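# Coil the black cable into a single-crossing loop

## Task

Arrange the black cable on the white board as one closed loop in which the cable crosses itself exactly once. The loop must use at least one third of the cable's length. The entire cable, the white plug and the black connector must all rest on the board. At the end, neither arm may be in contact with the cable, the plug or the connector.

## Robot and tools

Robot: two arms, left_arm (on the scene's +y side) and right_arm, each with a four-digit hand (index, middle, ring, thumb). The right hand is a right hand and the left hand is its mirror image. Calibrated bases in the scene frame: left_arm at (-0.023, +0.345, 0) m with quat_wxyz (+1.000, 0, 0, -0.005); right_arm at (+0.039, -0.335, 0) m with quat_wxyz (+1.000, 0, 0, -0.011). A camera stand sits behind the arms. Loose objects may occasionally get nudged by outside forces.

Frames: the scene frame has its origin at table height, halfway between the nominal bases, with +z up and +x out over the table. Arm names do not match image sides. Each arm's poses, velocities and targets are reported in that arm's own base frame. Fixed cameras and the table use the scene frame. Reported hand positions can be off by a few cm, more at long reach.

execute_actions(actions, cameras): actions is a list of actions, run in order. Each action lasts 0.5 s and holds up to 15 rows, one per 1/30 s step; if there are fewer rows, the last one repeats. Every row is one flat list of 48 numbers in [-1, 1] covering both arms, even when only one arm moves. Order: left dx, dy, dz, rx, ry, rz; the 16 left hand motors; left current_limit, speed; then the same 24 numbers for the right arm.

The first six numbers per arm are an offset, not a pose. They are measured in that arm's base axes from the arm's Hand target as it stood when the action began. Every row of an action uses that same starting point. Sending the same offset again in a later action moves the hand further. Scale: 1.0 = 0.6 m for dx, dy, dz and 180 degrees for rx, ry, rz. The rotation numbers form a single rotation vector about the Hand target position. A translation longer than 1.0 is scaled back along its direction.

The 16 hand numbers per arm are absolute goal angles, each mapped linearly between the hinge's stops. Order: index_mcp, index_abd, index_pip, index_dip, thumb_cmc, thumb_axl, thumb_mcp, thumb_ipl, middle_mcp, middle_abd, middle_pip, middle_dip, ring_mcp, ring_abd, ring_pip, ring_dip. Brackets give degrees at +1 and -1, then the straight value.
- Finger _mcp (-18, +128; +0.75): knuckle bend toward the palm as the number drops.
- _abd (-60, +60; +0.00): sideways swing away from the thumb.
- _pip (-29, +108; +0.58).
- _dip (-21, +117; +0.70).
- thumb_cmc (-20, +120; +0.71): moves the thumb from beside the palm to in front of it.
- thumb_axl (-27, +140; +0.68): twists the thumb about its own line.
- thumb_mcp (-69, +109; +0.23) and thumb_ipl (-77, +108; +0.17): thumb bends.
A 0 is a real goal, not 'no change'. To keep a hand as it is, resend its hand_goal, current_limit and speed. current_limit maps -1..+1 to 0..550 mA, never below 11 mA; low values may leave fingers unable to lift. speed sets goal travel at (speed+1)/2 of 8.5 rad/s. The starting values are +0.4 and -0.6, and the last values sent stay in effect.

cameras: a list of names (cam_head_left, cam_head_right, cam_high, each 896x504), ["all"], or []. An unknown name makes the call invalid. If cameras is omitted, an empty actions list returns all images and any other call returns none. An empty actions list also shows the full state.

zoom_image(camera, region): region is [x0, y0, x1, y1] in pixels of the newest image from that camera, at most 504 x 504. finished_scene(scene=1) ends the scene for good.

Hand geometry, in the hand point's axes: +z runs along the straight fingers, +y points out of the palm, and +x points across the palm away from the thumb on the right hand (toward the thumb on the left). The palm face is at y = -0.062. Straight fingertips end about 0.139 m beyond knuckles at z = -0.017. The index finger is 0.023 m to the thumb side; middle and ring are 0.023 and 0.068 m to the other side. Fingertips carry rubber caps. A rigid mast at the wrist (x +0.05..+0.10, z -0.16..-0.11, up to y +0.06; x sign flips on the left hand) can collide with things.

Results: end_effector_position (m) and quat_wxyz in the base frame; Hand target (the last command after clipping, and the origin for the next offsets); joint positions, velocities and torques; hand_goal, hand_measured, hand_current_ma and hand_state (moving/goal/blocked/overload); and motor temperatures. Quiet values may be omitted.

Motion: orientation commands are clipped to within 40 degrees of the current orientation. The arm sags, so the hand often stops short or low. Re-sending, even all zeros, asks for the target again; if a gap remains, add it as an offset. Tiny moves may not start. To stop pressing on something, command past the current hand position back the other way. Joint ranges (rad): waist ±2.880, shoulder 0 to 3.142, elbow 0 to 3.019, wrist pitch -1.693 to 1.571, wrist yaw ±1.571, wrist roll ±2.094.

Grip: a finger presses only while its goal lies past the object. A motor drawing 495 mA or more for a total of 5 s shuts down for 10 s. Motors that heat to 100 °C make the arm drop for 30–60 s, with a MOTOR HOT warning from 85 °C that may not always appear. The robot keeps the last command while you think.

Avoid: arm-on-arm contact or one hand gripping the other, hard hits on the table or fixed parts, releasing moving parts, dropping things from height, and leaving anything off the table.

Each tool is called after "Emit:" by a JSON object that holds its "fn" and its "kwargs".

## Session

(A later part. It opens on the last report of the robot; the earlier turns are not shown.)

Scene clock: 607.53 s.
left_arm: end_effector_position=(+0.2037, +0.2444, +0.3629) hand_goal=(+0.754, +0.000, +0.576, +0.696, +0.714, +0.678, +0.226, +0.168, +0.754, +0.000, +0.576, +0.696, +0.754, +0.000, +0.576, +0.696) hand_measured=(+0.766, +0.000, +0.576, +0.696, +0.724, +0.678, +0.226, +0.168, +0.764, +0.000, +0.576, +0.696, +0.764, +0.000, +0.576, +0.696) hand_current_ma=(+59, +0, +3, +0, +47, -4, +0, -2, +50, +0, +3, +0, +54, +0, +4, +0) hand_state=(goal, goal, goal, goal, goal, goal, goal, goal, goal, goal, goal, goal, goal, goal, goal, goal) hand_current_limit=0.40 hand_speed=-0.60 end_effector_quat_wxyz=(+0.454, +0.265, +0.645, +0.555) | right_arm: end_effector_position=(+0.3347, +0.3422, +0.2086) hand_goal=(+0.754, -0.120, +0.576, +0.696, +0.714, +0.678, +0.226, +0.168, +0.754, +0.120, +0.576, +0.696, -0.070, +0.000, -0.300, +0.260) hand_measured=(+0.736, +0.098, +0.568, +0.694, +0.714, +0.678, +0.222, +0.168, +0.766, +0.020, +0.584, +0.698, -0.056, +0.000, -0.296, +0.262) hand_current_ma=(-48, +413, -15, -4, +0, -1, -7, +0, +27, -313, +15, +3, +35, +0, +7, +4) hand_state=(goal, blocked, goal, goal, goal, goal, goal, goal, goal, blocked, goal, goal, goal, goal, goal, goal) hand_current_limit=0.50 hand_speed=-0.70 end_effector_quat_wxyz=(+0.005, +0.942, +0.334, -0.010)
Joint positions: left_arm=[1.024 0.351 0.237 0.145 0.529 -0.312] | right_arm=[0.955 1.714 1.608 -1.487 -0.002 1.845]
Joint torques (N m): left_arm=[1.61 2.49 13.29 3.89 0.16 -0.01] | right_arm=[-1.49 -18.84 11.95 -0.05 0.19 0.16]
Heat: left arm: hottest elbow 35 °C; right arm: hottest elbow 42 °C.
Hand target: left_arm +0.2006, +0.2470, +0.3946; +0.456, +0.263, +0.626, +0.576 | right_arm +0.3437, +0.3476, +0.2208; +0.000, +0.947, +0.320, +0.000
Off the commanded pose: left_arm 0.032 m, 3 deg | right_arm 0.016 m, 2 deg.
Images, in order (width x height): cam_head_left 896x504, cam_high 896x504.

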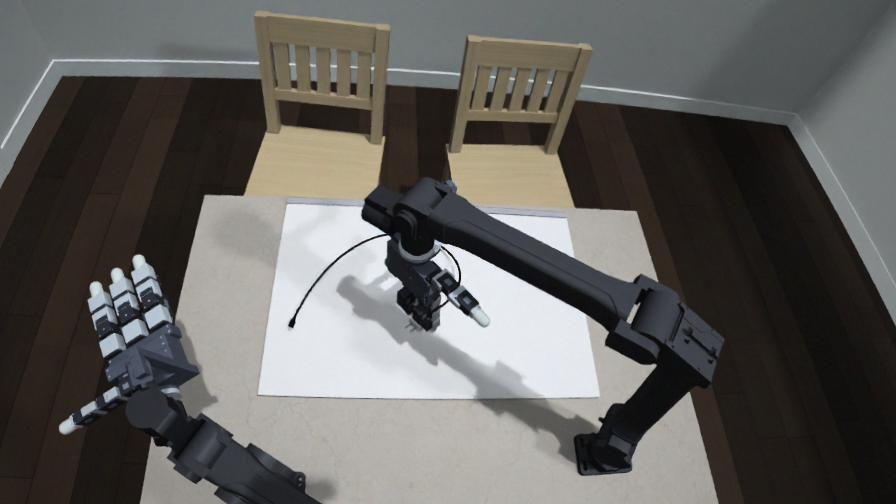

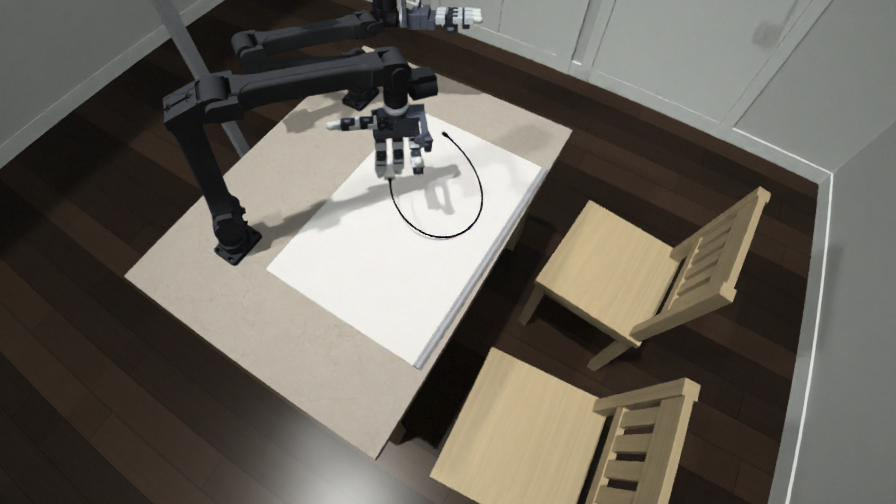

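Emit:
{"fn": "execute_actions", "kwargs": {"actions": [[[0,0,0,0,0,0,0.754,0,0.576,0.696,0.714,0.678,0.226,0.168,0.754,0,0.576,0.696,0.754,0,0.576,0.696,0.4,-0.6,-0.02,0.04,-0.07,0,0,-0.04,0.754,-0.12,0.576,0.696,0.714,0.678,0.226,0.168,0.754,0.12,0.576,0.696,-0.07,0,-0.3,0.26,0.5,-0.7]],[[0,0,0,0,0,0,0.754,0,0.576,0.696,0.714,0.678,0.226,0.168,0.754,0,0.576,0.696,0.754,0,0.576,0.696,0.4,-0.6,0,0,-0.05,0,0,0,0.754,-0.12,0.576,0.696,0.714,0.678,0.226,0.168,0.754,0.12,0.576,0.696,-0.07,0,-0.3,0.26,0.5,-0.7]]], "cameras": ["cam_high","cam_head_left"]}}

Emit:
{"fn": "zoom_image", "kwargs": {"camera": "cam_high", "region": [320, 90, 500, 260]}}

Scene clock: 642.40 s.
left_arm: end_effector_position=(+0.2037, +0.2444, +0.3629) hand_goal=(+0.754, +0.000, +0.576, +0.696, +0.714, +0.678, +0.226, +0.168, +0.754, +0.000, +0.576, +0.696, +0.754, +0.000, +0.576, +0.696) hand_measured=(+0.766, +0.000, +0.576, +0.696, +0.724, +0.678, +0.226, +0.168, +0.764, +0.000, +0.576, +0.696, +0.764, +0.000, +0.576, +0.696) hand_current_ma=(+59, +0, +3, +0, +47, -4, +0, -2, +50, +0, +3, +0, +54, +0, +4, +0) hand_state=(goal, goal, goal, goal, goal, goal, goal, goal, goal, goal, goal, goal, goal, goal, goal, goal) hand_current_limit=0.40 hand_speed=-0.60 end_effector_quat_wxyz=(+0.454, +0.265, +0.645, +0.555) | right_arm: end_effector_position=(+0.3338, +0.3672, +0.1590) hand_goal=(+0.754, -0.120, +0.576, +0.696, +0.714, +0.678, +0.226, +0.168, +0.754, +0.120, +0.576, +0.696, -0.070, +0.000, -0.300, +0.260) hand_measured=(+0.736, +0.098, +0.568, +0.694, +0.714, +0.678, +0.222, +0.168, +0.766, +0.020, +0.584, +0.698, -0.056, +0.000, -0.296, +0.262) hand_current_ma=(-48, +413, -15, -4, +0, -1, -7, +0, +28, -313, +16, +4, +35, +0, +7, +4) hand_state=(goal, blocked, goal, goal, goal, goal, goal, goal, goal, blocked, goal, goal, goal, goal, goal, goal) hand_current_limit=0.50 hand_speed=-0.70 end_effector_quat_wxyz=(-0.004, +0.964, +0.264, +0.003)
Joint positions: left_arm=[1.024 0.351 0.237 0.145 0.529 -0.312] | right_arm=[0.969 1.793 1.588 -1.356 -0.002 2.006]
Joint torques (N m): left_arm=[1.61 2.49 13.29 3.9 0.16 -0.01] | right_arm=[-0.15 -18.67 8.34 0.81 0.17 0.19]
Heat: left arm: hottest elbow 38 °C; right arm: hottest elbow 44 °C.
Hand target: left_arm +0.2006, +0.2470, +0.3946; +0.456, +0.263, +0.626, +0.576 | right_arm +0.3317, +0.3716, +0.1487; +0.000, +0.966, +0.260, +0.000
Off the commanded pose: left_arm 0.032 m, 3 deg | right_arm 0.011 m, 1 deg.
Images, in order (width x height): cam_head_left 896x504, cam_high 896x504.

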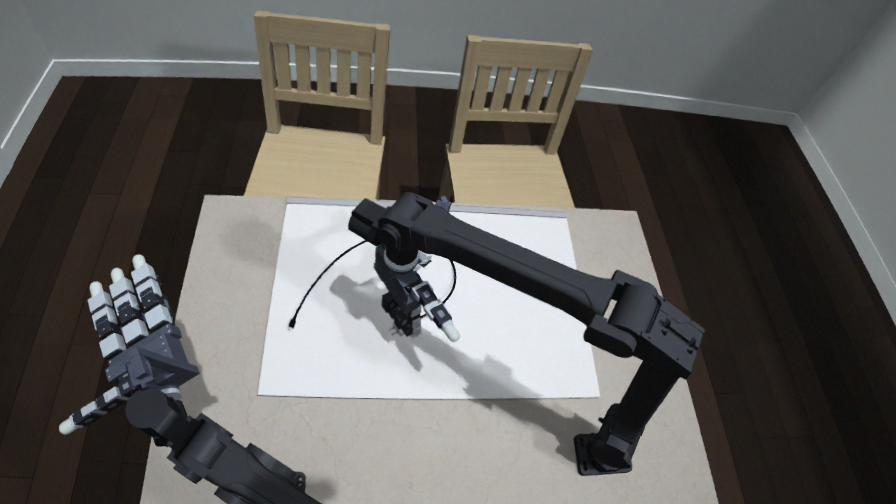

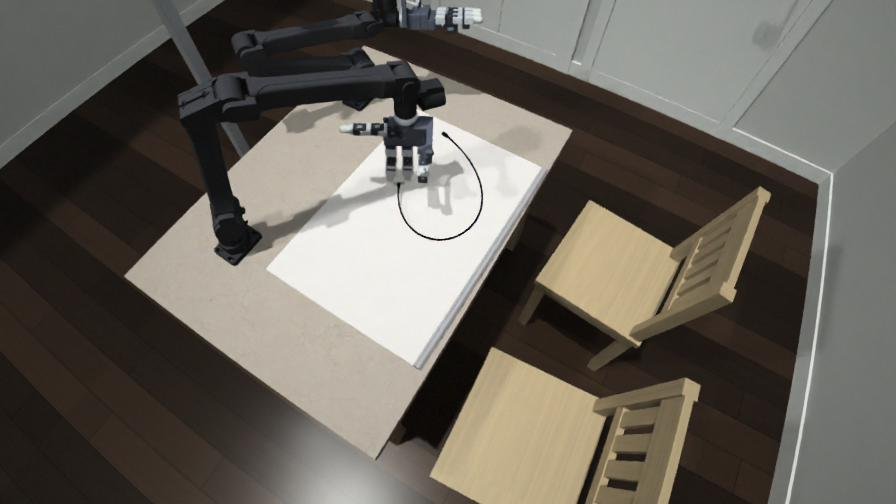

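Scaled by 2.800 from the camera's 896x504 image, which has a finer 1280x720 frame.

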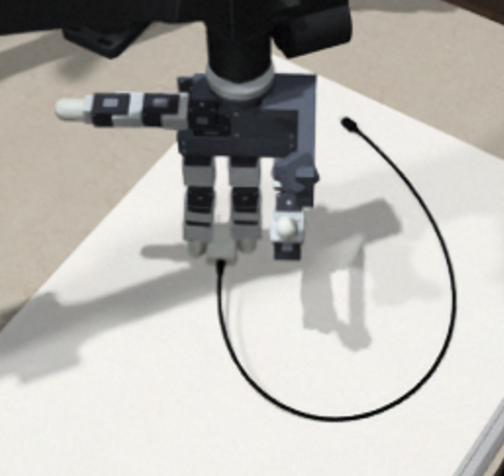

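Emit:
{"fn": "execute_actions", "kwargs": {"actions": [[[0,0,0,0,0,0,0.754,0,0.576,0.696,0.714,0.678,0.226,0.168,0.754,0,0.576,0.696,0.754,0,0.576,0.696,0.4,-0.6,-0.01,0.01,-0.025,0,0,0,0.754,-0.12,0.576,0.696,0.714,0.678,0.226,0.168,0.754,0.12,0.576,0.696,-0.07,0,-0.3,0.26,0.5,-0.7]],[[0,0,0,0,0,0,0.754,0,0.576,0.696,0.714,0.678,0.226,0.168,0.754,0,0.576,0.696,0.754,0,0.576,0.696,0.4,-0.6,0,0,-0.018,0,0,0,0.754,-0.12,0.576,0.696,0.714,0.678,0.226,0.168,0.754,0.12,0.576,0.696,-0.07,0,-0.3,0.26,0.5,-0.7]]], "cameras": ["cam_high"]}}

Emit:
{"fn": "zoom_image", "kwargs": {"camera": "cam_high", "region": [340, 130, 460, 220]}}

Scene clock: 648.80 s.
left_arm: end_effector_position=(+0.2037, +0.2444, +0.3629) hand_goal=(+0.754, +0.000, +0.576, +0.696, +0.714, +0.678, +0.226, +0.168, +0.754, +0.000, +0.576, +0.696, +0.754, +0.000, +0.576, +0.696) hand_measured=(+0.766, +0.000, +0.576, +0.696, +0.724, +0.678, +0.226, +0.168, +0.764, +0.000, +0.576, +0.696, +0.764, +0.000, +0.576, +0.696) hand_current_ma=(+59, +0, +3, +0, +47, -4, +0, -2, +50, +0, +3, +0, +54, +0, +4, +0) hand_state=(goal, goal, goal, goal, goal, goal, goal, goal, goal, goal, goal, goal, goal, goal, goal, goal) hand_current_limit=0.40 hand_speed=-0.60 end_effector_quat_wxyz=(+0.454, +0.265, +0.645, +0.555) | right_arm: end_effector_position=(+0.3283, +0.3734, +0.1348) hand_goal=(+0.754, -0.120, +0.576, +0.696, +0.714, +0.678, +0.226, +0.168, +0.754, +0.120, +0.576, +0.696, -0.070, +0.000, -0.300, +0.260) hand_measured=(+0.736, +0.098, +0.568, +0.694, +0.714, +0.678, +0.222, +0.168, +0.766, +0.020, +0.584, +0.698, -0.056, +0.000, -0.296, +0.262) hand_current_ma=(-48, +412, -15, -4, +0, -1, -7, +0, +28, -313, +16, +4, +35, +0, +7, +4) hand_state=(goal, blocked, goal, goal, goal, goal, goal, goal, goal, blocked, goal, goal, goal, goal, goal, goal) hand_current_limit=0.50 hand_speed=-0.70 end_effector_quat_wxyz=(-0.004, +0.965, +0.264, +0.004)
Joint positions: left_arm=[1.024 0.351 0.237 0.145 0.529 -0.312] | right_arm=[0.984 1.812 1.551 -1.298 -0.002 2.021]
Joint torques (N m): left_arm=[1.61 2.49 13.27 3.89 0.16 -0.01] | right_arm=[-0.15 -18.9 8.27 0.88 0.15 0.18]
Heat: left arm: hottest elbow 38 °C; right arm: hottest elbow 43 °C.
Hand target: left_arm +0.2006, +0.2470, +0.3946; +0.456, +0.263, +0.626, +0.576 | right_arm +0.3258, +0.3776, +0.1231; +0.000, +0.966, +0.260, +0.000
Off the commanded pose: left_arm 0.032 m, 3 deg | right_arm 0.013 m, 1 deg.
Images, in order (width x height): cam_high 896x504.

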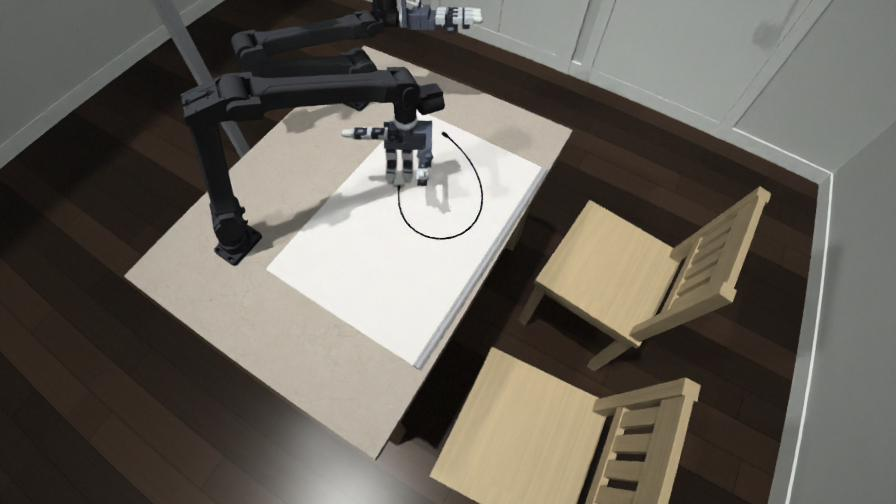

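Scaled by 4.200 from the camera's 896x504 image, which has a finer 1280x720 frame.

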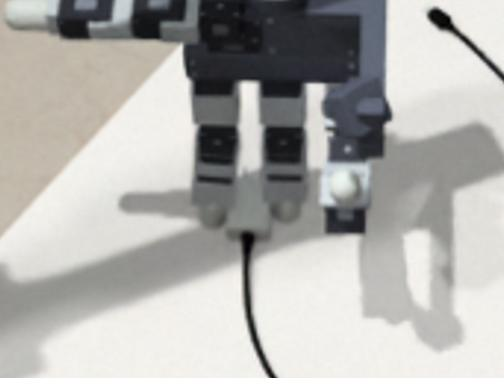

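Emit:
{"fn": "execute_actions", "kwargs": {"actions": [[[0,0,0,0,0,0,0.754,0,0.576,0.696,0.714,0.678,0.226,0.168,0.754,0,0.576,0.696,0.754,0,0.576,0.696,0.4,-0.6,0,0,-0.01,0,0,0,0.754,0.0,0.576,0.696,0.714,0.678,0.226,0.168,0.754,0.05,0.576,0.696,-0.07,0,-0.3,0.26,0.3,-0.8]],[[0,0,0,0,0,0,0.754,0,0.576,0.696,0.714,0.678,0.226,0.168,0.754,0,0.576,0.696,0.754,0,0.576,0.696,0.4,-0.6,0,0,0,0,0,0,0.754,0.22,0.576,0.696,0.714,0.678,0.226,0.168,0.754,-0.2,0.576,0.696,-0.07,0,-0.3,0.26,0.3,-0.85]],[[0,0,0,0,0,0,0.754,0,0.576,0.696,0.714,0.678,0.226,0.168,0.754,0,0.576,0.696,0.754,0,0.576,0.696,0.4,-0.6,0,0,0.06,0,0,0,0.754,0.22,0.576,0.696,0.714,0.678,0.226,0.168,0.754,-0.2,0.576,0.696,-0.07,0,-0.3,0.26,0.3,-0.7]],[[0,0,0,0,0,0,0.754,0,0.576,0.696,0.714,0.678,0.226,0.168,0.754,0,0.576,0.696,0.754,0,0.576,0.696,0.4,-0.6,0,0,0.1,0,0,0,0.754,0.22,0.576,0.696,0.714,0.678,0.226,0.168,0.754,-0.2,0.576,0.696,-0.07,0,-0.3,0.26,0.3,-0.7]]], "cameras": ["cam_high", "cam_head_left"]}}

Emit:
{"fn": "zoom_image", "kwargs": {"camera": "cam_high", "region": [340, 90, 500, 260]}}

Scene clock: 661.43 s.
left_arm: end_effector_position=(+0.2037, +0.2444, +0.3629) hand_goal=(+0.754, +0.000, +0.576, +0.696, +0.714, +0.678, +0.226, +0.168, +0.754, +0.000, +0.576, +0.696, +0.754, +0.000, +0.576, +0.696) hand_measured=(+0.766, +0.000, +0.576, +0.696, +0.724, +0.678, +0.226, +0.168, +0.764, +0.000, +0.576, +0.696, +0.764, +0.000, +0.576, +0.696) hand_current_ma=(+59, +0, +3, +0, +47, -4, +0, -2, +50, +0, +3, +0, +54, +0, +4, +0) hand_state=(goal, goal, goal, goal, goal, goal, goal, goal, goal, goal, goal, goal, goal, goal, goal, goal) hand_current_limit=0.40 hand_speed=-0.60 end_effector_quat_wxyz=(+0.454, +0.265, +0.645, +0.555) | right_arm: end_effector_position=(+0.3220, +0.3689, +0.2064) hand_goal=(+0.754, +0.220, +0.576, +0.696, +0.714, +0.678, +0.226, +0.168, +0.754, -0.200, +0.576, +0.696, -0.070, +0.000, -0.300, +0.260) hand_measured=(+0.750, +0.214, +0.574, +0.694, +0.714, +0.678, +0.222, +0.168, +0.754, -0.196, +0.578, +0.698, -0.056, +0.000, -0.296, +0.262) hand_current_ma=(-8, -8, -4, -4, +0, -1, -7, +0, +1, +4, +4, +2, +35, +0, +7, +4) hand_state=(goal, goal, goal, goal, goal, goal, goal, goal, goal, goal, goal, goal, goal, goal, goal, goal) hand_current_limit=0.30 hand_speed=-0.70 end_effector_quat_wxyz=(+0.004, +0.964, +0.265, -0.006)
Joint positions: left_arm=[1.024 0.351 0.237 0.145 0.529 -0.312] | right_arm=[0.99 1.777 1.687 -1.495 -0.002 2.023]
Joint torques (N m): left_arm=[1.61 2.49 13.29 3.89 0.16 -0.01] | right_arm=[-0.62 -19.08 11.54 -0.01 0.14 0.16]
Motor temperatures (°C): left_arm=[26 26 39 25 22 21] | right_arm=[23 29 41 24 22 20]
Heat: left arm: hottest elbow 39 °C; right arm: hottest elbow 41 °C.
Hand target: left_arm +0.2006, +0.2470, +0.3946; +0.456, +0.263, +0.626, +0.576 | right_arm +0.3257, +0.3776, +0.2129; +0.000, +0.966, +0.260, +0.000
Off the commanded pose: left_arm 0.032 m, 3 deg | right_arm 0.012 m, 1 deg.
Images, in order (width x height): cam_head_left 896x504, cam_high 896x504.

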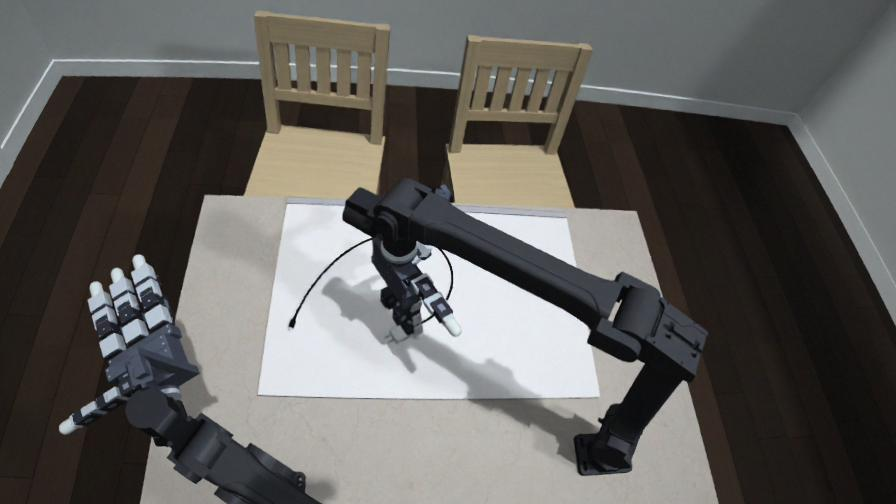

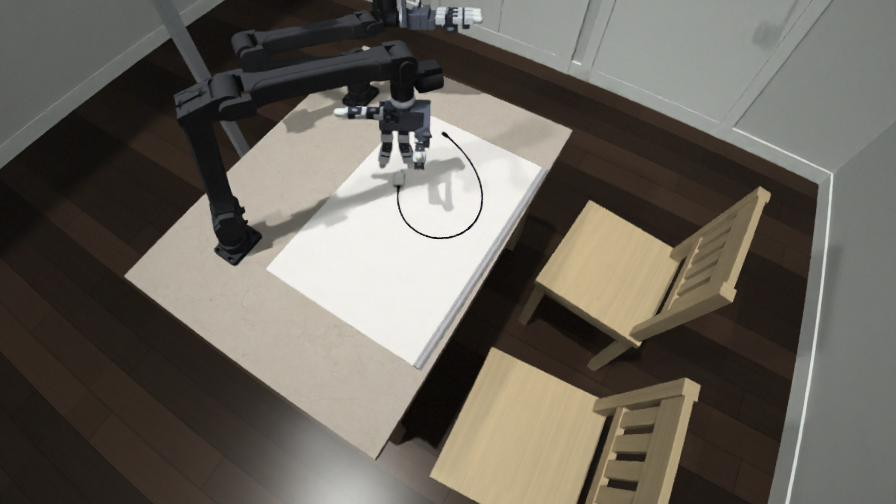

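Scaled by 2.965 from the camera's 896x504 image, which has a finer 1280x720 frame.

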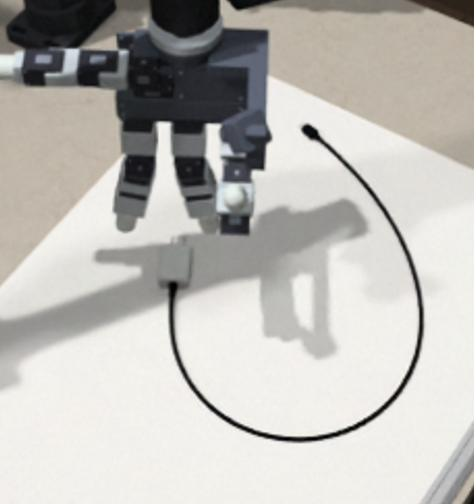

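Emit:
{"fn": "execute_actions", "kwargs": {"actions": [[[0.06,-0.148,-0.045,0.0466,0.1078,-0.086,0.754,0.2,0.576,0.696,0.714,0.678,0.226,0.168,0.754,-0.2,0.576,0.696,-0.07,0,-0.3,0.26,0.4,-0.6,-0.02,-0.167,0.08,0,0,0,0.754,0.22,0.576,0.696,0.714,0.678,0.226,0.168,0.754,-0.2,0.576,0.696,-0.07,0,-0.3,0.26,0.3,-0.7]],[[0.06,-0.148,-0.045,0.0466,0.1078,-0.086,0.754,0.2,0.576,0.696,0.714,0.678,0.226,0.168,0.754,-0.2,0.576,0.696,-0.07,0,-0.3,0.26,0.4,-0.6,-0.02,-0.167,0.06,0,0,0,0.754,0.22,0.576,0.696,0.714,0.678,0.226,0.168,0.754,-0.2,0.576,0.696,-0.07,0,-0.3,0.26,0.3,-0.7]],[[0.06,-0.148,-0.045,0.0466,0.1078,-0.086,0.754,0.2,0.576,0.696,0.714,0.678,0.226,0.168,0.754,-0.2,0.576,0.696,-0.07,0,-0.3,0.26,0.4,-0.6,-0.02,-0.167,0,0,0,0,0.754,0.22,0.576,0.696,0.714,0.678,0.226,0.168,0.754,-0.2,0.576,0.696,-0.07,0,-0.3,0.26,0.3,-0.7]]], "cameras": ["cam_high", "cam_head_left"]}}

Scene clock: 687.40 s.
left_arm: end_effector_position=(+0.3018, -0.0173, +0.2791) hand_goal=(+0.754, +0.200, +0.576, +0.696, +0.714, +0.678, +0.226, +0.168, +0.754, -0.200, +0.576, +0.696, -0.070, +0.000, -0.300, +0.260) hand_measured=(+0.766, +0.198, +0.576, +0.696, +0.724, +0.678, +0.224, +0.168, +0.764, -0.198, +0.576, +0.696, -0.056, +0.000, -0.298, +0.262) hand_current_ma=(+59, -4, +3, +0, +47, -4, -8, -2, +50, +8, +3, +0, +70, +2, +12, +12) hand_state=(goal, goal, goal, goal, goal, goal, goal, goal, goal, goal, goal, goal, goal, goal, goal, goal) hand_current_limit=0.40 hand_speed=-0.60 end_effector_quat_wxyz=(+0.216, +0.806, +0.485, +0.261) | right_arm: end_effector_position=(+0.2882, +0.0797, +0.2990) hand_goal=(+0.754, +0.220, +0.576, +0.696, +0.714, +0.678, +0.226, +0.168, +0.754, -0.200, +0.576, +0.696, -0.070, +0.000, -0.300, +0.260) hand_measured=(+0.754, +0.216, +0.574, +0.694, +0.714, +0.678, +0.222, +0.168, +0.754, -0.198, +0.578, +0.698, -0.056, +0.000, -0.296, +0.262) hand_current_ma=(-1, -5, -2, -3, +1, -1, -7, +0, -1, +1, +2, +2, +35, +0, +7, +4) hand_state=(goal, goal, goal, goal, goal, goal, goal, goal, goal, goal, goal, goal, goal, goal, goal, goal) hand_current_limit=0.30 hand_speed=-0.70 end_effector_quat_wxyz=(-0.001, +0.966, +0.257, +0.009)
Joint positions: left_arm=[0.129 0.426 0.599 -1.071 0.177 0.554] | right_arm=[0.558 1.149 1.261 -1.666 0.002 1.609]
Joint torques (N m): left_arm=[-0.5 2.43 14.31 1.8 0.18 -0.06] | right_arm=[-1.55 -7.24 8.75 0.13 0.02 -0.14]
Heat: left arm: hottest elbow 42 °C; right arm: hottest elbow 44 °C.
Hand target: left_arm +0.3085, -0.0194, +0.3137; +0.221, +0.800, +0.483, +0.279 | right_arm +0.2898, +0.0771, +0.2971; +0.000, +0.966, +0.260, +0.000
Off the commanded pose: left_arm 0.035 m, 2 deg | right_arm 0.004 m, 1 deg.
Images, in order (width x height): cam_head_left 896x504, cam_high 896x504.

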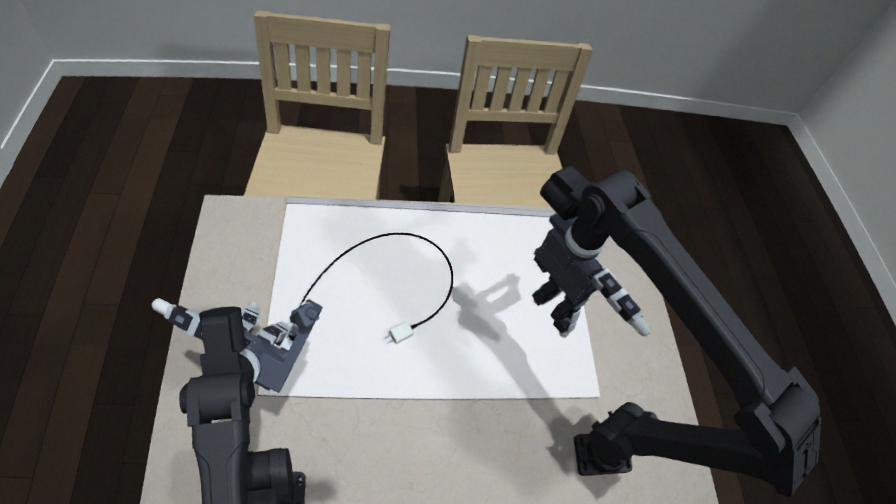

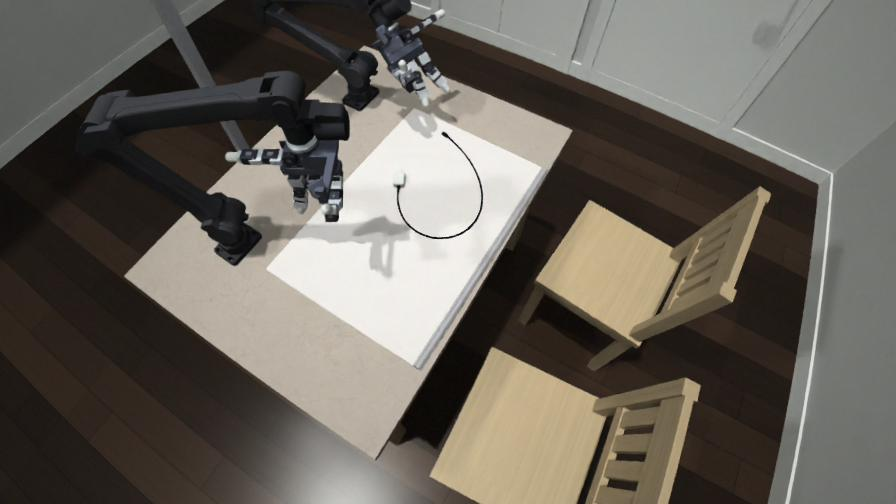

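Emit:
{"fn": "execute_actions", "kwargs": {"actions": [[[0.05,-0.164,0,0.0466,0.1078,-0.086,0.754,0.2,0.576,0.696,0.714,0.678,0.226,0.168,0.754,-0.2,0.576,0.696,-0.07,0,-0.3,0.26,0.4,-0.6,-0.02,-0.12,0,0,0,0,0.754,0.22,0.576,0.696,0.714,0.678,0.226,0.168,0.754,-0.2,0.576,0.696,-0.07,0,-0.3,0.26,0.3,-0.7]],[[0.05,-0.164,-0.03,0.0466,0.1078,-0.086,0.754,0.2,0.576,0.696,0.714,0.678,0.226,0.168,0.754,-0.2,0.576,0.696,-0.07,0,-0.3,0.26,0.4,-0.6,0,0,0,0,0,0,0.754,0.22,0.576,0.696,0.714,0.678,0.226,0.168,0.754,-0.2,0.576,0.696,-0.07,0,-0.3,0.26,0.3,-0.7]],[[0.05,-0.164,-0.06,0,0,0,0.754,0.2,0.576,0.696,0.714,0.678,0.226,0.168,0.754,-0.2,0.576,0.696,-0.07,0,-0.3,0.26,0.4,-0.6,0,0,0,0,0,0,0.754,0.22,0.576,0.696,0.714,0.678,0.226,0.168,0.754,-0.2,0.576,0.696,-0.07,0,-0.3,0.26,0.3,-0.7]]], "cameras": ["cam_high", "cam_head_left"]}}

Emit:
{"fn": "zoom_image", "kwargs": {"camera": "cam_high", "region": [340, 90, 480, 230]}}

Emit:
{"fn": "zoom_image", "kwargs": {"camera": "cam_head_left", "region": [330, 240, 470, 380]}}

Scene clock: 702.47 s.
left_arm: end_effector_position=(+0.3817, -0.3072, +0.2315) hand_goal=(+0.754, +0.200, +0.576, +0.696, +0.714, +0.678, +0.226, +0.168, +0.754, -0.200, +0.576, +0.696, -0.070, +0.000, -0.300, +0.260) hand_measured=(+0.752, +0.198, +0.576, +0.696, +0.714, +0.678, +0.224, +0.168, +0.752, -0.198, +0.576, +0.696, -0.056, +0.000, -0.298, +0.262) hand_current_ma=(-9, -4, +3, +0, -1, -4, -17, -2, -6, +8, +3, +0, +70, +2, +12, +12) hand_state=(goal, goal, goal, goal, goal, goal, goal, goal, goal, goal, goal, goal, goal, goal, goal, goal) hand_current_limit=0.40 hand_speed=-0.60 end_effector_quat_wxyz=(-0.023, +0.968, +0.250, -0.021) | right_arm: end_effector_position=(+0.2772, +0.0073, +0.2986) hand_goal=(+0.754, +0.220, +0.576, +0.696, +0.714, +0.678, +0.226, +0.168, +0.754, -0.200, +0.576, +0.696, -0.070, +0.000, -0.300, +0.260) hand_measured=(+0.752, +0.216, +0.574, +0.694, +0.714, +0.678, +0.222, +0.168, +0.752, -0.198, +0.578, +0.698, -0.056, +0.000, -0.296, +0.262) hand_current_ma=(-2, -5, -2, -3, +1, -1, -8, +0, -1, +1, +2, +2, +35, +0, +7, +4) hand_state=(goal, goal, goal, goal, goal, goal, goal, goal, goal, goal, goal, goal, goal, goal, goal, goal) hand_current_limit=0.30 hand_speed=-0.70 end_effector_quat_wxyz=(+0.003, +0.966, +0.256, +0.024)
Joint positions: left_arm=[-0.647 1.435 1.354 -1.553 0.005 0.419] | right_arm=[0.357 1.02 1.169 -1.672 0.012 1.41]
Joint torques (N m): left_arm=[1.08 -9.93 12.38 0.65 0.04 -0.16] | right_arm=[-1.55 -5.13 8.64 0.32 0.06 -0.16]
Motor temperatures (°C): left_arm=[26 25 46 25 22 21] | right_arm=[23 30 42 24 22 20]
Heat: left arm: hottest elbow 46 °C; right arm: hottest elbow 42 °C.
Hand target: left_arm +0.3986, -0.3146, +0.2597; +0.000, +0.966, +0.257, -0.001 | right_arm +0.2777, +0.0049, +0.2970; +0.000, +0.966, +0.260, +0.000
Off the commanded pose: left_arm 0.034 m, 4 deg | right_arm 0.003 m, 3 deg.
joint sent to its limit (right arm) — joint 4 (wrist pitch), lower limit. The joint targets still meet the commanded pose.
Images, in order (width x height): cam_head_left 896x504, cam_high 896x504.

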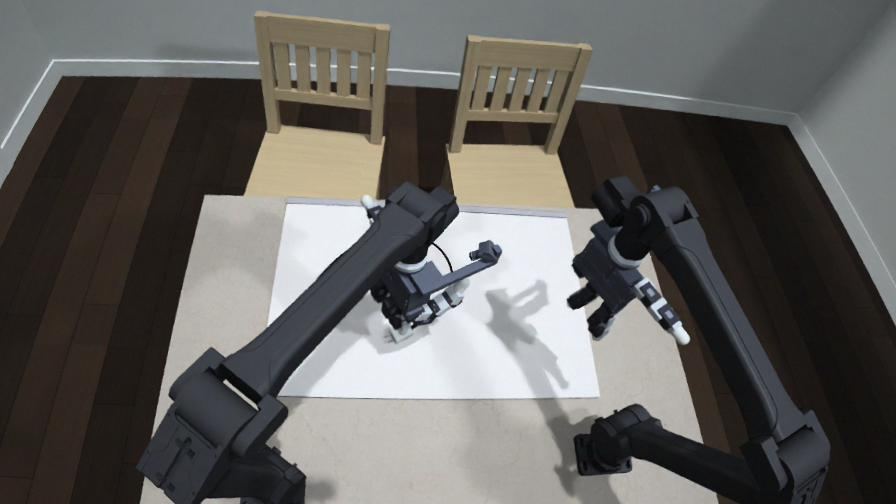

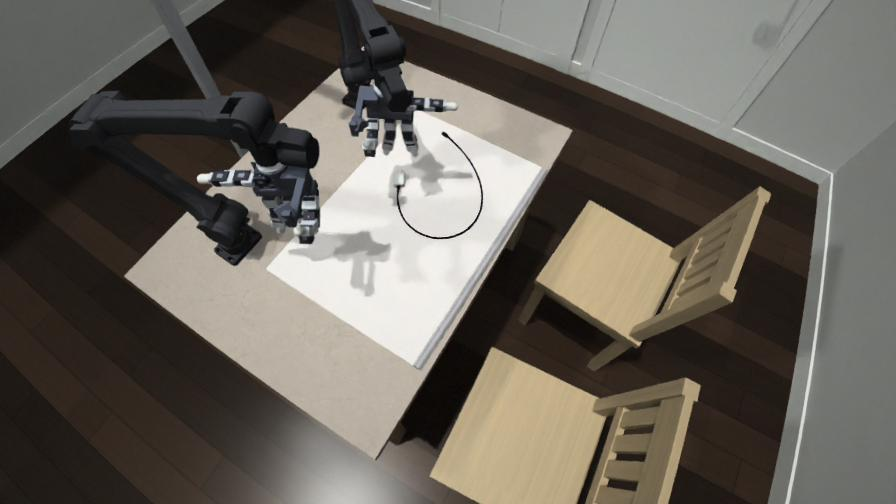

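Scaled by 3.600 from the camera's 896x504 image, which has a finer 1280x720 frame.

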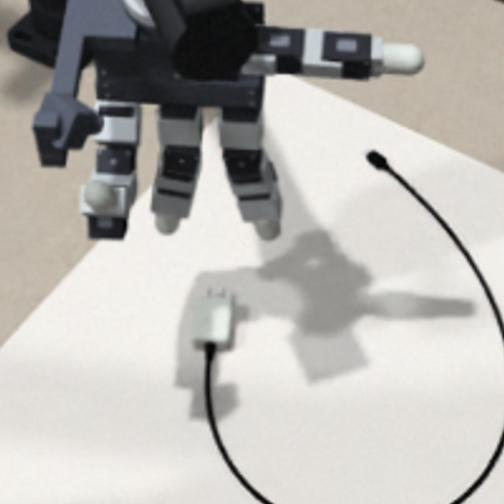

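Scaled by 3.600 from the camera's 896x504 image, which has a finer 1280x720 frame.

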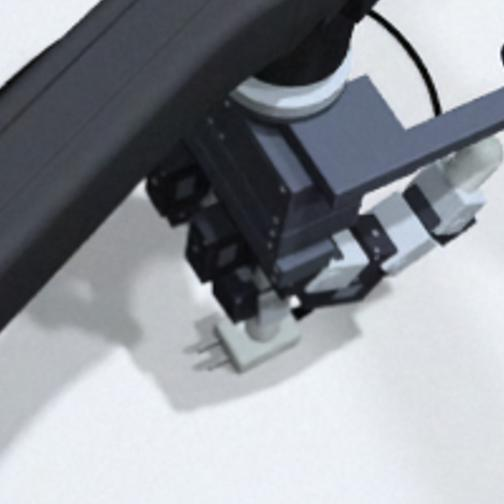

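Emit:
{"fn": "execute_actions", "kwargs": {"actions": [[[0,0,-0.1,0,0,0,0.754,0.2,0.576,0.696,0.714,0.678,0.226,0.168,0.754,-0.2,0.576,0.696,-0.07,0,-0.3,0.26,0.4,-0.6,0,0,0,0,0,0,0.754,0.22,0.576,0.696,0.714,0.678,0.226,0.168,0.754,-0.2,0.576,0.696,-0.07,0,-0.3,0.26,0.3,-0.7]]], "cameras": ["cam_high", "cam_head_left"]}}

Emit:
{"fn": "zoom_image", "kwargs": {"camera": "cam_high", "region": [350, 110, 450, 210]}}

Emit:
{"fn": "zoom_image", "kwargs": {"camera": "cam_head_left", "region": [350, 270, 450, 370]}}

Scene clock: 716.73 s.
left_arm: end_effector_position=(+0.3930, -0.3154, +0.2029) hand_goal=(+0.754, +0.200, +0.576, +0.696, +0.714, +0.678, +0.226, +0.168, +0.754, -0.200, +0.576, +0.696, -0.070, +0.000, -0.300, +0.260) hand_measured=(+0.752, +0.198, +0.576, +0.696, +0.714, +0.678, +0.224, +0.168, +0.752, -0.198, +0.576, +0.696, -0.056, +0.000, -0.298, +0.262) hand_current_ma=(-8, -4, +3, +0, -1, -4, -17, -2, -6, +8, +3, +0, +70, +2, +12, +12) hand_state=(goal, goal, goal, goal, goal, goal, goal, goal, goal, goal, goal, goal, goal, goal, goal, goal) hand_current_limit=0.40 hand_speed=-0.60 end_effector_quat_wxyz=(-0.001, +0.968, +0.250, -0.003) | right_arm: end_effector_position=(+0.2772, +0.0073, +0.2986) hand_goal=(+0.754, +0.220, +0.576, +0.696, +0.714, +0.678, +0.226, +0.168, +0.754, -0.200, +0.576, +0.696, -0.070, +0.000, -0.300, +0.260) hand_measured=(+0.752, +0.216, +0.574, +0.694, +0.714, +0.678, +0.222, +0.168, +0.752, -0.198, +0.578, +0.698, -0.056, +0.000, -0.296, +0.262) hand_current_ma=(-2, -5, -2, -3, +1, -1, -8, +0, -1, +1, +2, +2, +35, +0, +7, +4) hand_state=(goal, goal, goal, goal, goal, goal, goal, goal, goal, goal, goal, goal, goal, goal, goal, goal) hand_current_limit=0.30 hand_speed=-0.70 end_effector_quat_wxyz=(+0.003, +0.966, +0.256, +0.024)
Joint positions: left_arm=[-0.647 1.444 1.276 -1.408 0.004 0.418] | right_arm=[0.357 1.02 1.169 -1.672 0.012 1.41]
Joint torques (N m): left_arm=[1.03 -9.93 8.31 1.35 0.02 -0.13] | right_arm=[-1.55 -5.07 8.65 0.38 0.05 -0.16]
Heat: left arm: hottest elbow 44 °C; right arm: hottest elbow 40 °C.
Hand target: left_arm +0.3985, -0.3146, +0.1998; +0.000, +0.966, +0.258, -0.001 | right_arm +0.2777, +0.0049, +0.2970; +0.000, +0.966, +0.260, +0.000
Off the commanded pose: left_arm 0.007 m, 1 deg | right_arm 0.003 m, 3 deg.
joint sent to its limit (right arm) — joint 4 (wrist pitch), lower limit. The joint targets still meet the commanded pose.
Images, in order (width x height): cam_head_left 896x504, cam_high 896x504.

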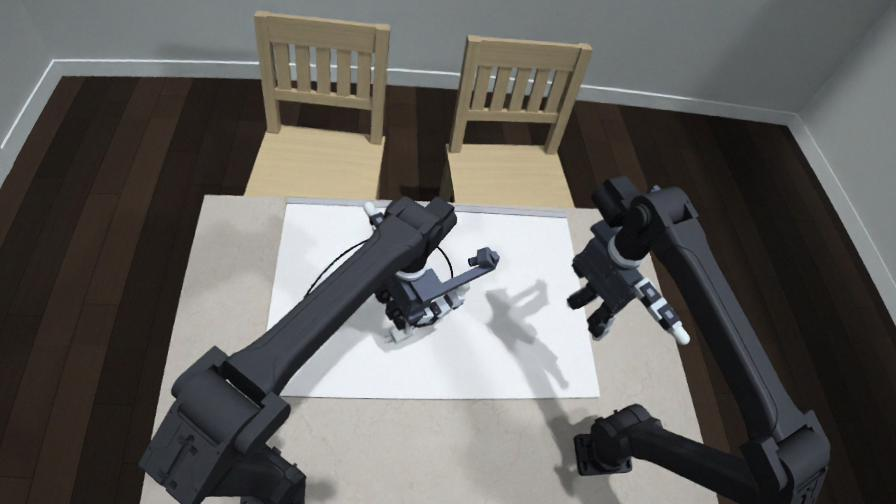

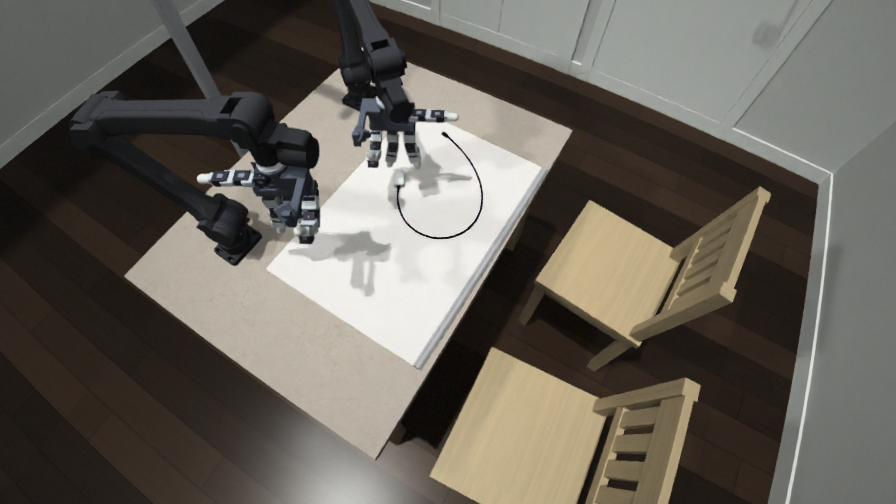

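Scaled by 5.040 from the camera's 896x504 image, which has a finer 1280x720 frame.

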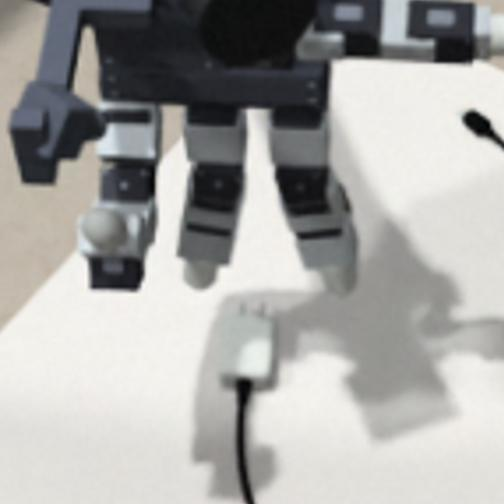

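Scaled by 5.040 from the camera's 896x504 image, which has a finer 1280x720 frame.

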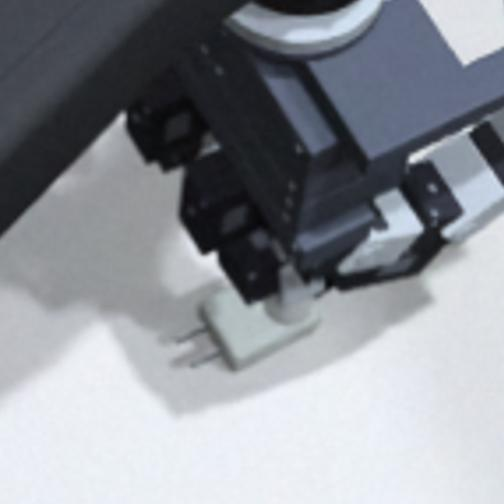

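Emit:
{"fn": "execute_actions", "kwargs": {"actions": [[[-0.045,0.007,-0.06,0,0,0,0.754,0.2,0.576,0.696,0.714,0.678,0.226,0.168,0.754,-0.2,0.576,0.696,-0.07,0,-0.3,0.26,0.4,-0.6,0,0,0,0,0,0,0.754,0.22,0.576,0.696,0.714,0.678,0.226,0.168,0.754,-0.2,0.576,0.696,-0.07,0,-0.3,0.26,0.3,-0.7]]], "cameras": ["cam_high", "cam_head_left"]}}

Emit:
{"fn": "zoom_image", "kwargs": {"camera": "cam_high", "region": [350, 110, 450, 210]}}

Emit:
{"fn": "zoom_image", "kwargs": {"camera": "cam_head_left", "region": [350, 270, 450, 370]}}

Scene clock: 729.17 s.
left_arm: end_effector_position=(+0.3715, -0.3045, +0.1533) hand_goal=(+0.754, +0.200, +0.576, +0.696, +0.714, +0.678, +0.226, +0.168, +0.754, -0.200, +0.576, +0.696, -0.070, +0.000, -0.300, +0.260) hand_measured=(+0.752, +0.198, +0.576, +0.696, +0.714, +0.678, +0.224, +0.168, +0.752, -0.198, +0.576, +0.696, -0.056, +0.000, -0.298, +0.262) hand_current_ma=(-8, -4, +3, +0, -1, -4, -18, -2, -5, +8, +3, +0, +70, +2, +12, +12) hand_state=(goal, goal, goal, goal, goal, goal, goal, goal, goal, goal, goal, goal, goal, goal, goal, goal) hand_current_limit=0.40 hand_speed=-0.60 end_effector_quat_wxyz=(-0.013, +0.966, +0.258, -0.012) | right_arm: end_effector_position=(+0.2772, +0.0073, +0.2986) hand_goal=(+0.754, +0.220, +0.576, +0.696, +0.714, +0.678, +0.226, +0.168, +0.754, -0.200, +0.576, +0.696, -0.070, +0.000, -0.300, +0.260) hand_measured=(+0.752, +0.216, +0.574, +0.694, +0.714, +0.678, +0.222, +0.168, +0.752, -0.198, +0.578, +0.698, -0.056, +0.000, -0.296, +0.262) hand_current_ma=(-2, -5, -2, -3, +1, -1, -8, +0, -1, +1, +2, +2, +35, +0, +7, +4) hand_state=(goal, goal, goal, goal, goal, goal, goal, goal, goal, goal, goal, goal, goal, goal, goal, goal) hand_current_limit=0.30 hand_speed=-0.70 end_effector_quat_wxyz=(+0.003, +0.966, +0.256, +0.024)
Joint positions: left_arm=[-0.661 1.431 1.135 -1.309 0.004 0.387] | right_arm=[0.357 1.02 1.169 -1.672 0.012 1.41]
Joint torques (N m): left_arm=[-0.56 -10.64 8.18 1.22 0.04 -0.09] | right_arm=[-1.67 -5.07 8.61 0.38 0.06 -0.16]
Heat: left arm: hottest elbow 42 °C; right arm: hottest elbow 39 °C.
Hand target: left_arm +0.3716, -0.3103, +0.1637; +0.000, +0.966, +0.258, -0.001 | right_arm +0.2777, +0.0049, +0.2970; +0.000, +0.966, +0.260, +0.000
Off the commanded pose: left_arm 0.012 m, 2 deg | right_arm 0.003 m, 3 deg.
joint sent to its limit (right arm) — joint 4 (wrist pitch), lower limit. The joint targets still meet the commanded pose.
Images, in order (width x height): cam_head_left 896x504, cam_high 896x504.

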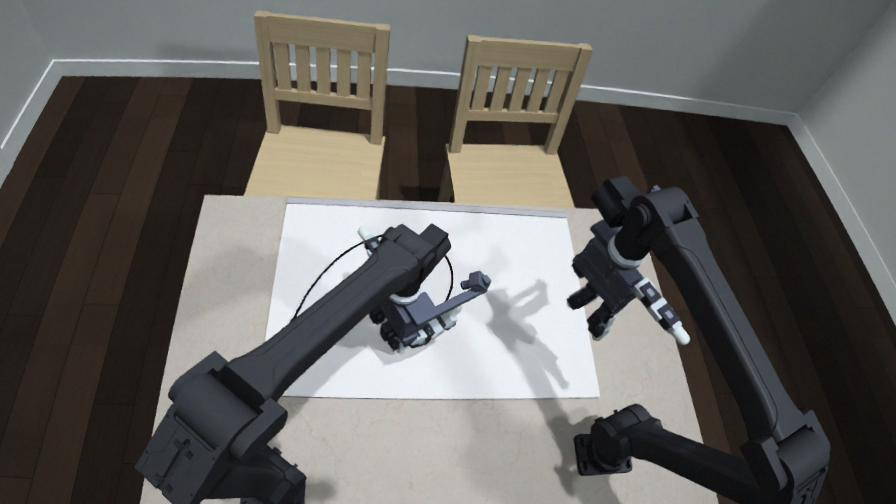

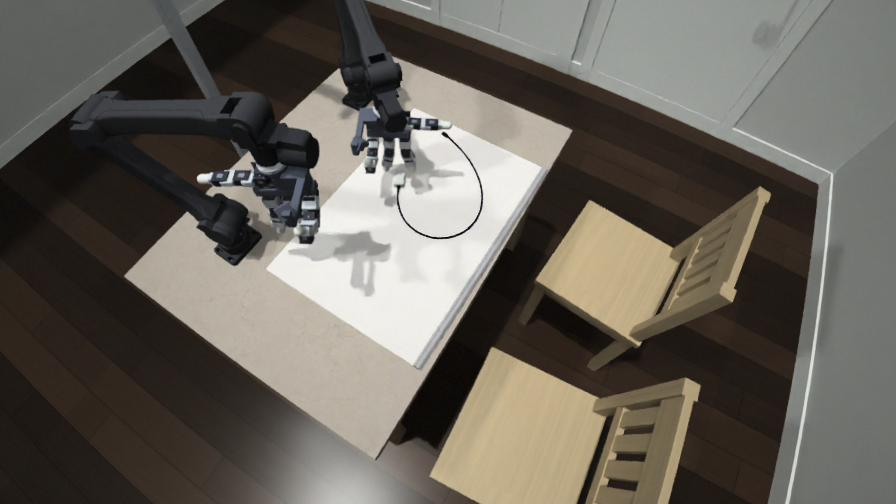

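Scaled by 5.040 from the camera's 896x504 image, which has a finer 1280x720 frame.

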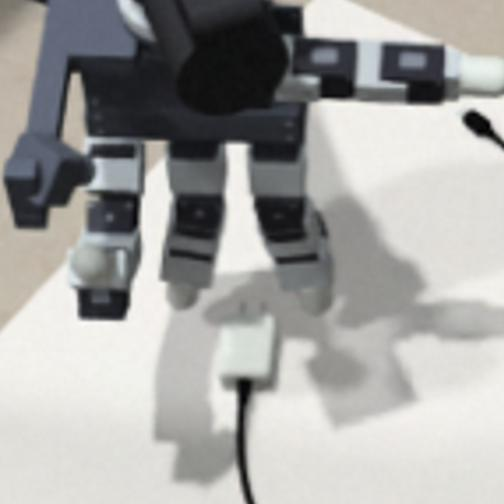

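Scaled by 5.040 from the camera's 896x504 image, which has a finer 1280x720 frame.

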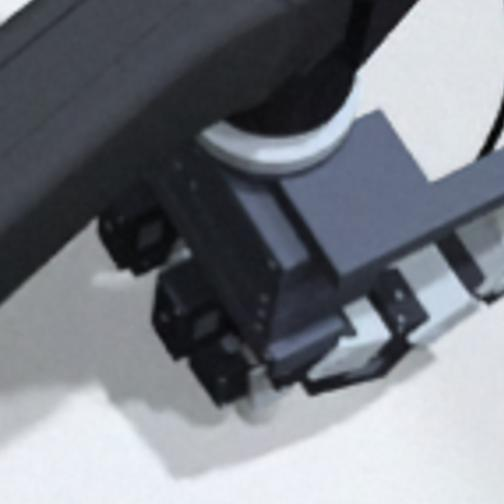

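Emit:
{"fn": "execute_actions", "kwargs": {"actions": [[[0,0,-0.025,0,0,0,0.754,0.2,0.576,0.696,0.714,0.678,0.226,0.168,0.754,-0.2,0.576,0.696,-0.07,0,-0.3,0.26,0.4,-0.6,0,0,0,0,0,0,0.754,0.22,0.576,0.696,0.714,0.678,0.226,0.168,0.754,-0.2,0.576,0.696,-0.07,0,-0.3,0.26,0.3,-0.7]],[[0,0,-0.022,0,0,0,0.754,0.2,0.576,0.696,0.714,0.678,0.226,0.168,0.754,-0.2,0.576,0.696,-0.07,0,-0.3,0.26,0.4,-0.6,0,0,0,0,0,0,0.754,0.22,0.576,0.696,0.714,0.678,0.226,0.168,0.754,-0.2,0.576,0.696,-0.07,0,-0.3,0.26,0.3,-0.7]]], "cameras": ["cam_high"]}}

Emit:
{"fn": "zoom_image", "kwargs": {"camera": "cam_high", "region": [350, 110, 450, 210]}}

Scene clock: 736.97 s.
left_arm: end_effector_position=(+0.3726, -0.3055, +0.1383) hand_goal=(+0.754, +0.200, +0.576, +0.696, +0.714, +0.678, +0.226, +0.168, +0.754, -0.200, +0.576, +0.696, -0.070, +0.000, -0.300, +0.260) hand_measured=(+0.752, +0.198, +0.576, +0.696, +0.714, +0.678, +0.224, +0.168, +0.752, -0.198, +0.576, +0.696, -0.056, +0.000, -0.298, +0.262) hand_current_ma=(-8, -4, +3, +0, -1, -4, -18, -2, -5, +8, +3, +0, +70, +2, +12, +12) hand_state=(goal, goal, goal, goal, goal, goal, goal, goal, goal, goal, goal, goal, goal, goal, goal, goal) hand_current_limit=0.40 hand_speed=-0.60 end_effector_quat_wxyz=(-0.001, +0.966, +0.259, -0.003) | right_arm: end_effector_position=(+0.2772, +0.0073, +0.2986) hand_goal=(+0.754, +0.220, +0.576, +0.696, +0.714, +0.678, +0.226, +0.168, +0.754, -0.200, +0.576, +0.696, -0.070, +0.000, -0.300, +0.260) hand_measured=(+0.752, +0.216, +0.574, +0.694, +0.714, +0.678, +0.222, +0.168, +0.752, -0.198, +0.578, +0.698, -0.056, +0.000, -0.296, +0.262) hand_current_ma=(-2, -5, -2, -3, +1, -1, -8, +0, -1, +1, +2, +2, +35, +0, +7, +4) hand_state=(goal, goal, goal, goal, goal, goal, goal, goal, goal, goal, goal, goal, goal, goal, goal, goal) hand_current_limit=0.30 hand_speed=-0.70 end_effector_quat_wxyz=(+0.003, +0.966, +0.256, +0.024)
Joint positions: left_arm=[-0.662 1.431 1.087 -1.233 0.004 0.386] | right_arm=[0.357 1.02 1.169 -1.672 0.012 1.41]
Joint torques (N m): left_arm=[-0.56 -8.76 7.72 1.36 0.02 -0.13] | right_arm=[-1.55 -5.07 8.62 0.36 0.06 -0.15]
Motor temperatures (°C): left_arm=[26 26 41 24 22 21] | right_arm=[23 28 38 24 22 20]
Heat: left arm: hottest elbow 41 °C; right arm: hottest elbow 38 °C.
Hand target: left_arm +0.3715, -0.3104, +0.1355; +0.000, +0.966, +0.257, -0.001 | right_arm +0.2777, +0.0049, +0.2970; +0.000, +0.966, +0.260, +0.000
Off the commanded pose: left_arm 0.006 m, 0 deg | right_arm 0.003 m, 3 deg.
joint sent to its limit (right arm) — joint 4 (wrist pitch), lower limit. The joint targets still meet the commanded pose.
Images, in order (width x height): cam_high 896x504.

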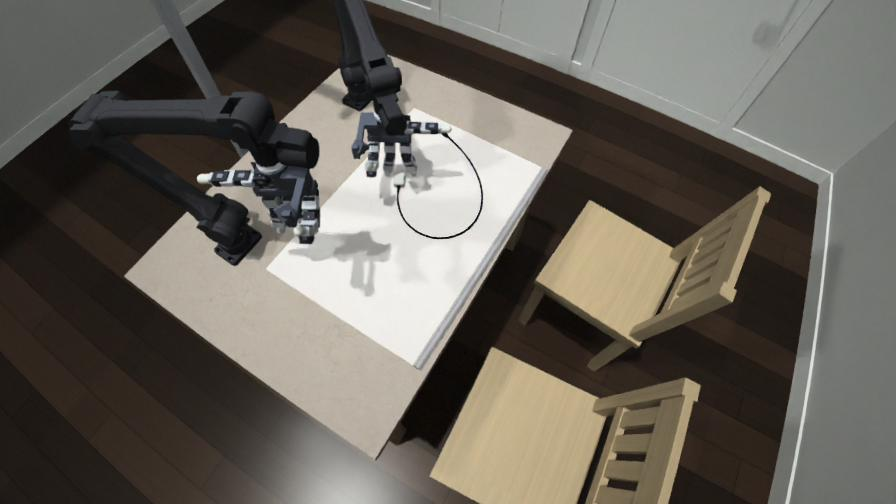

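Scaled by 5.040 from the camera's 896x504 image, which has a finer 1280x720 frame.

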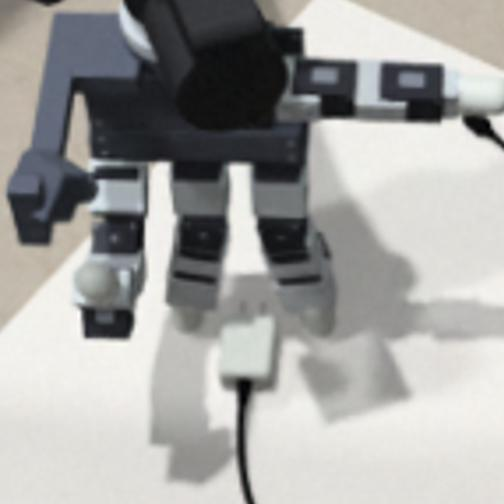

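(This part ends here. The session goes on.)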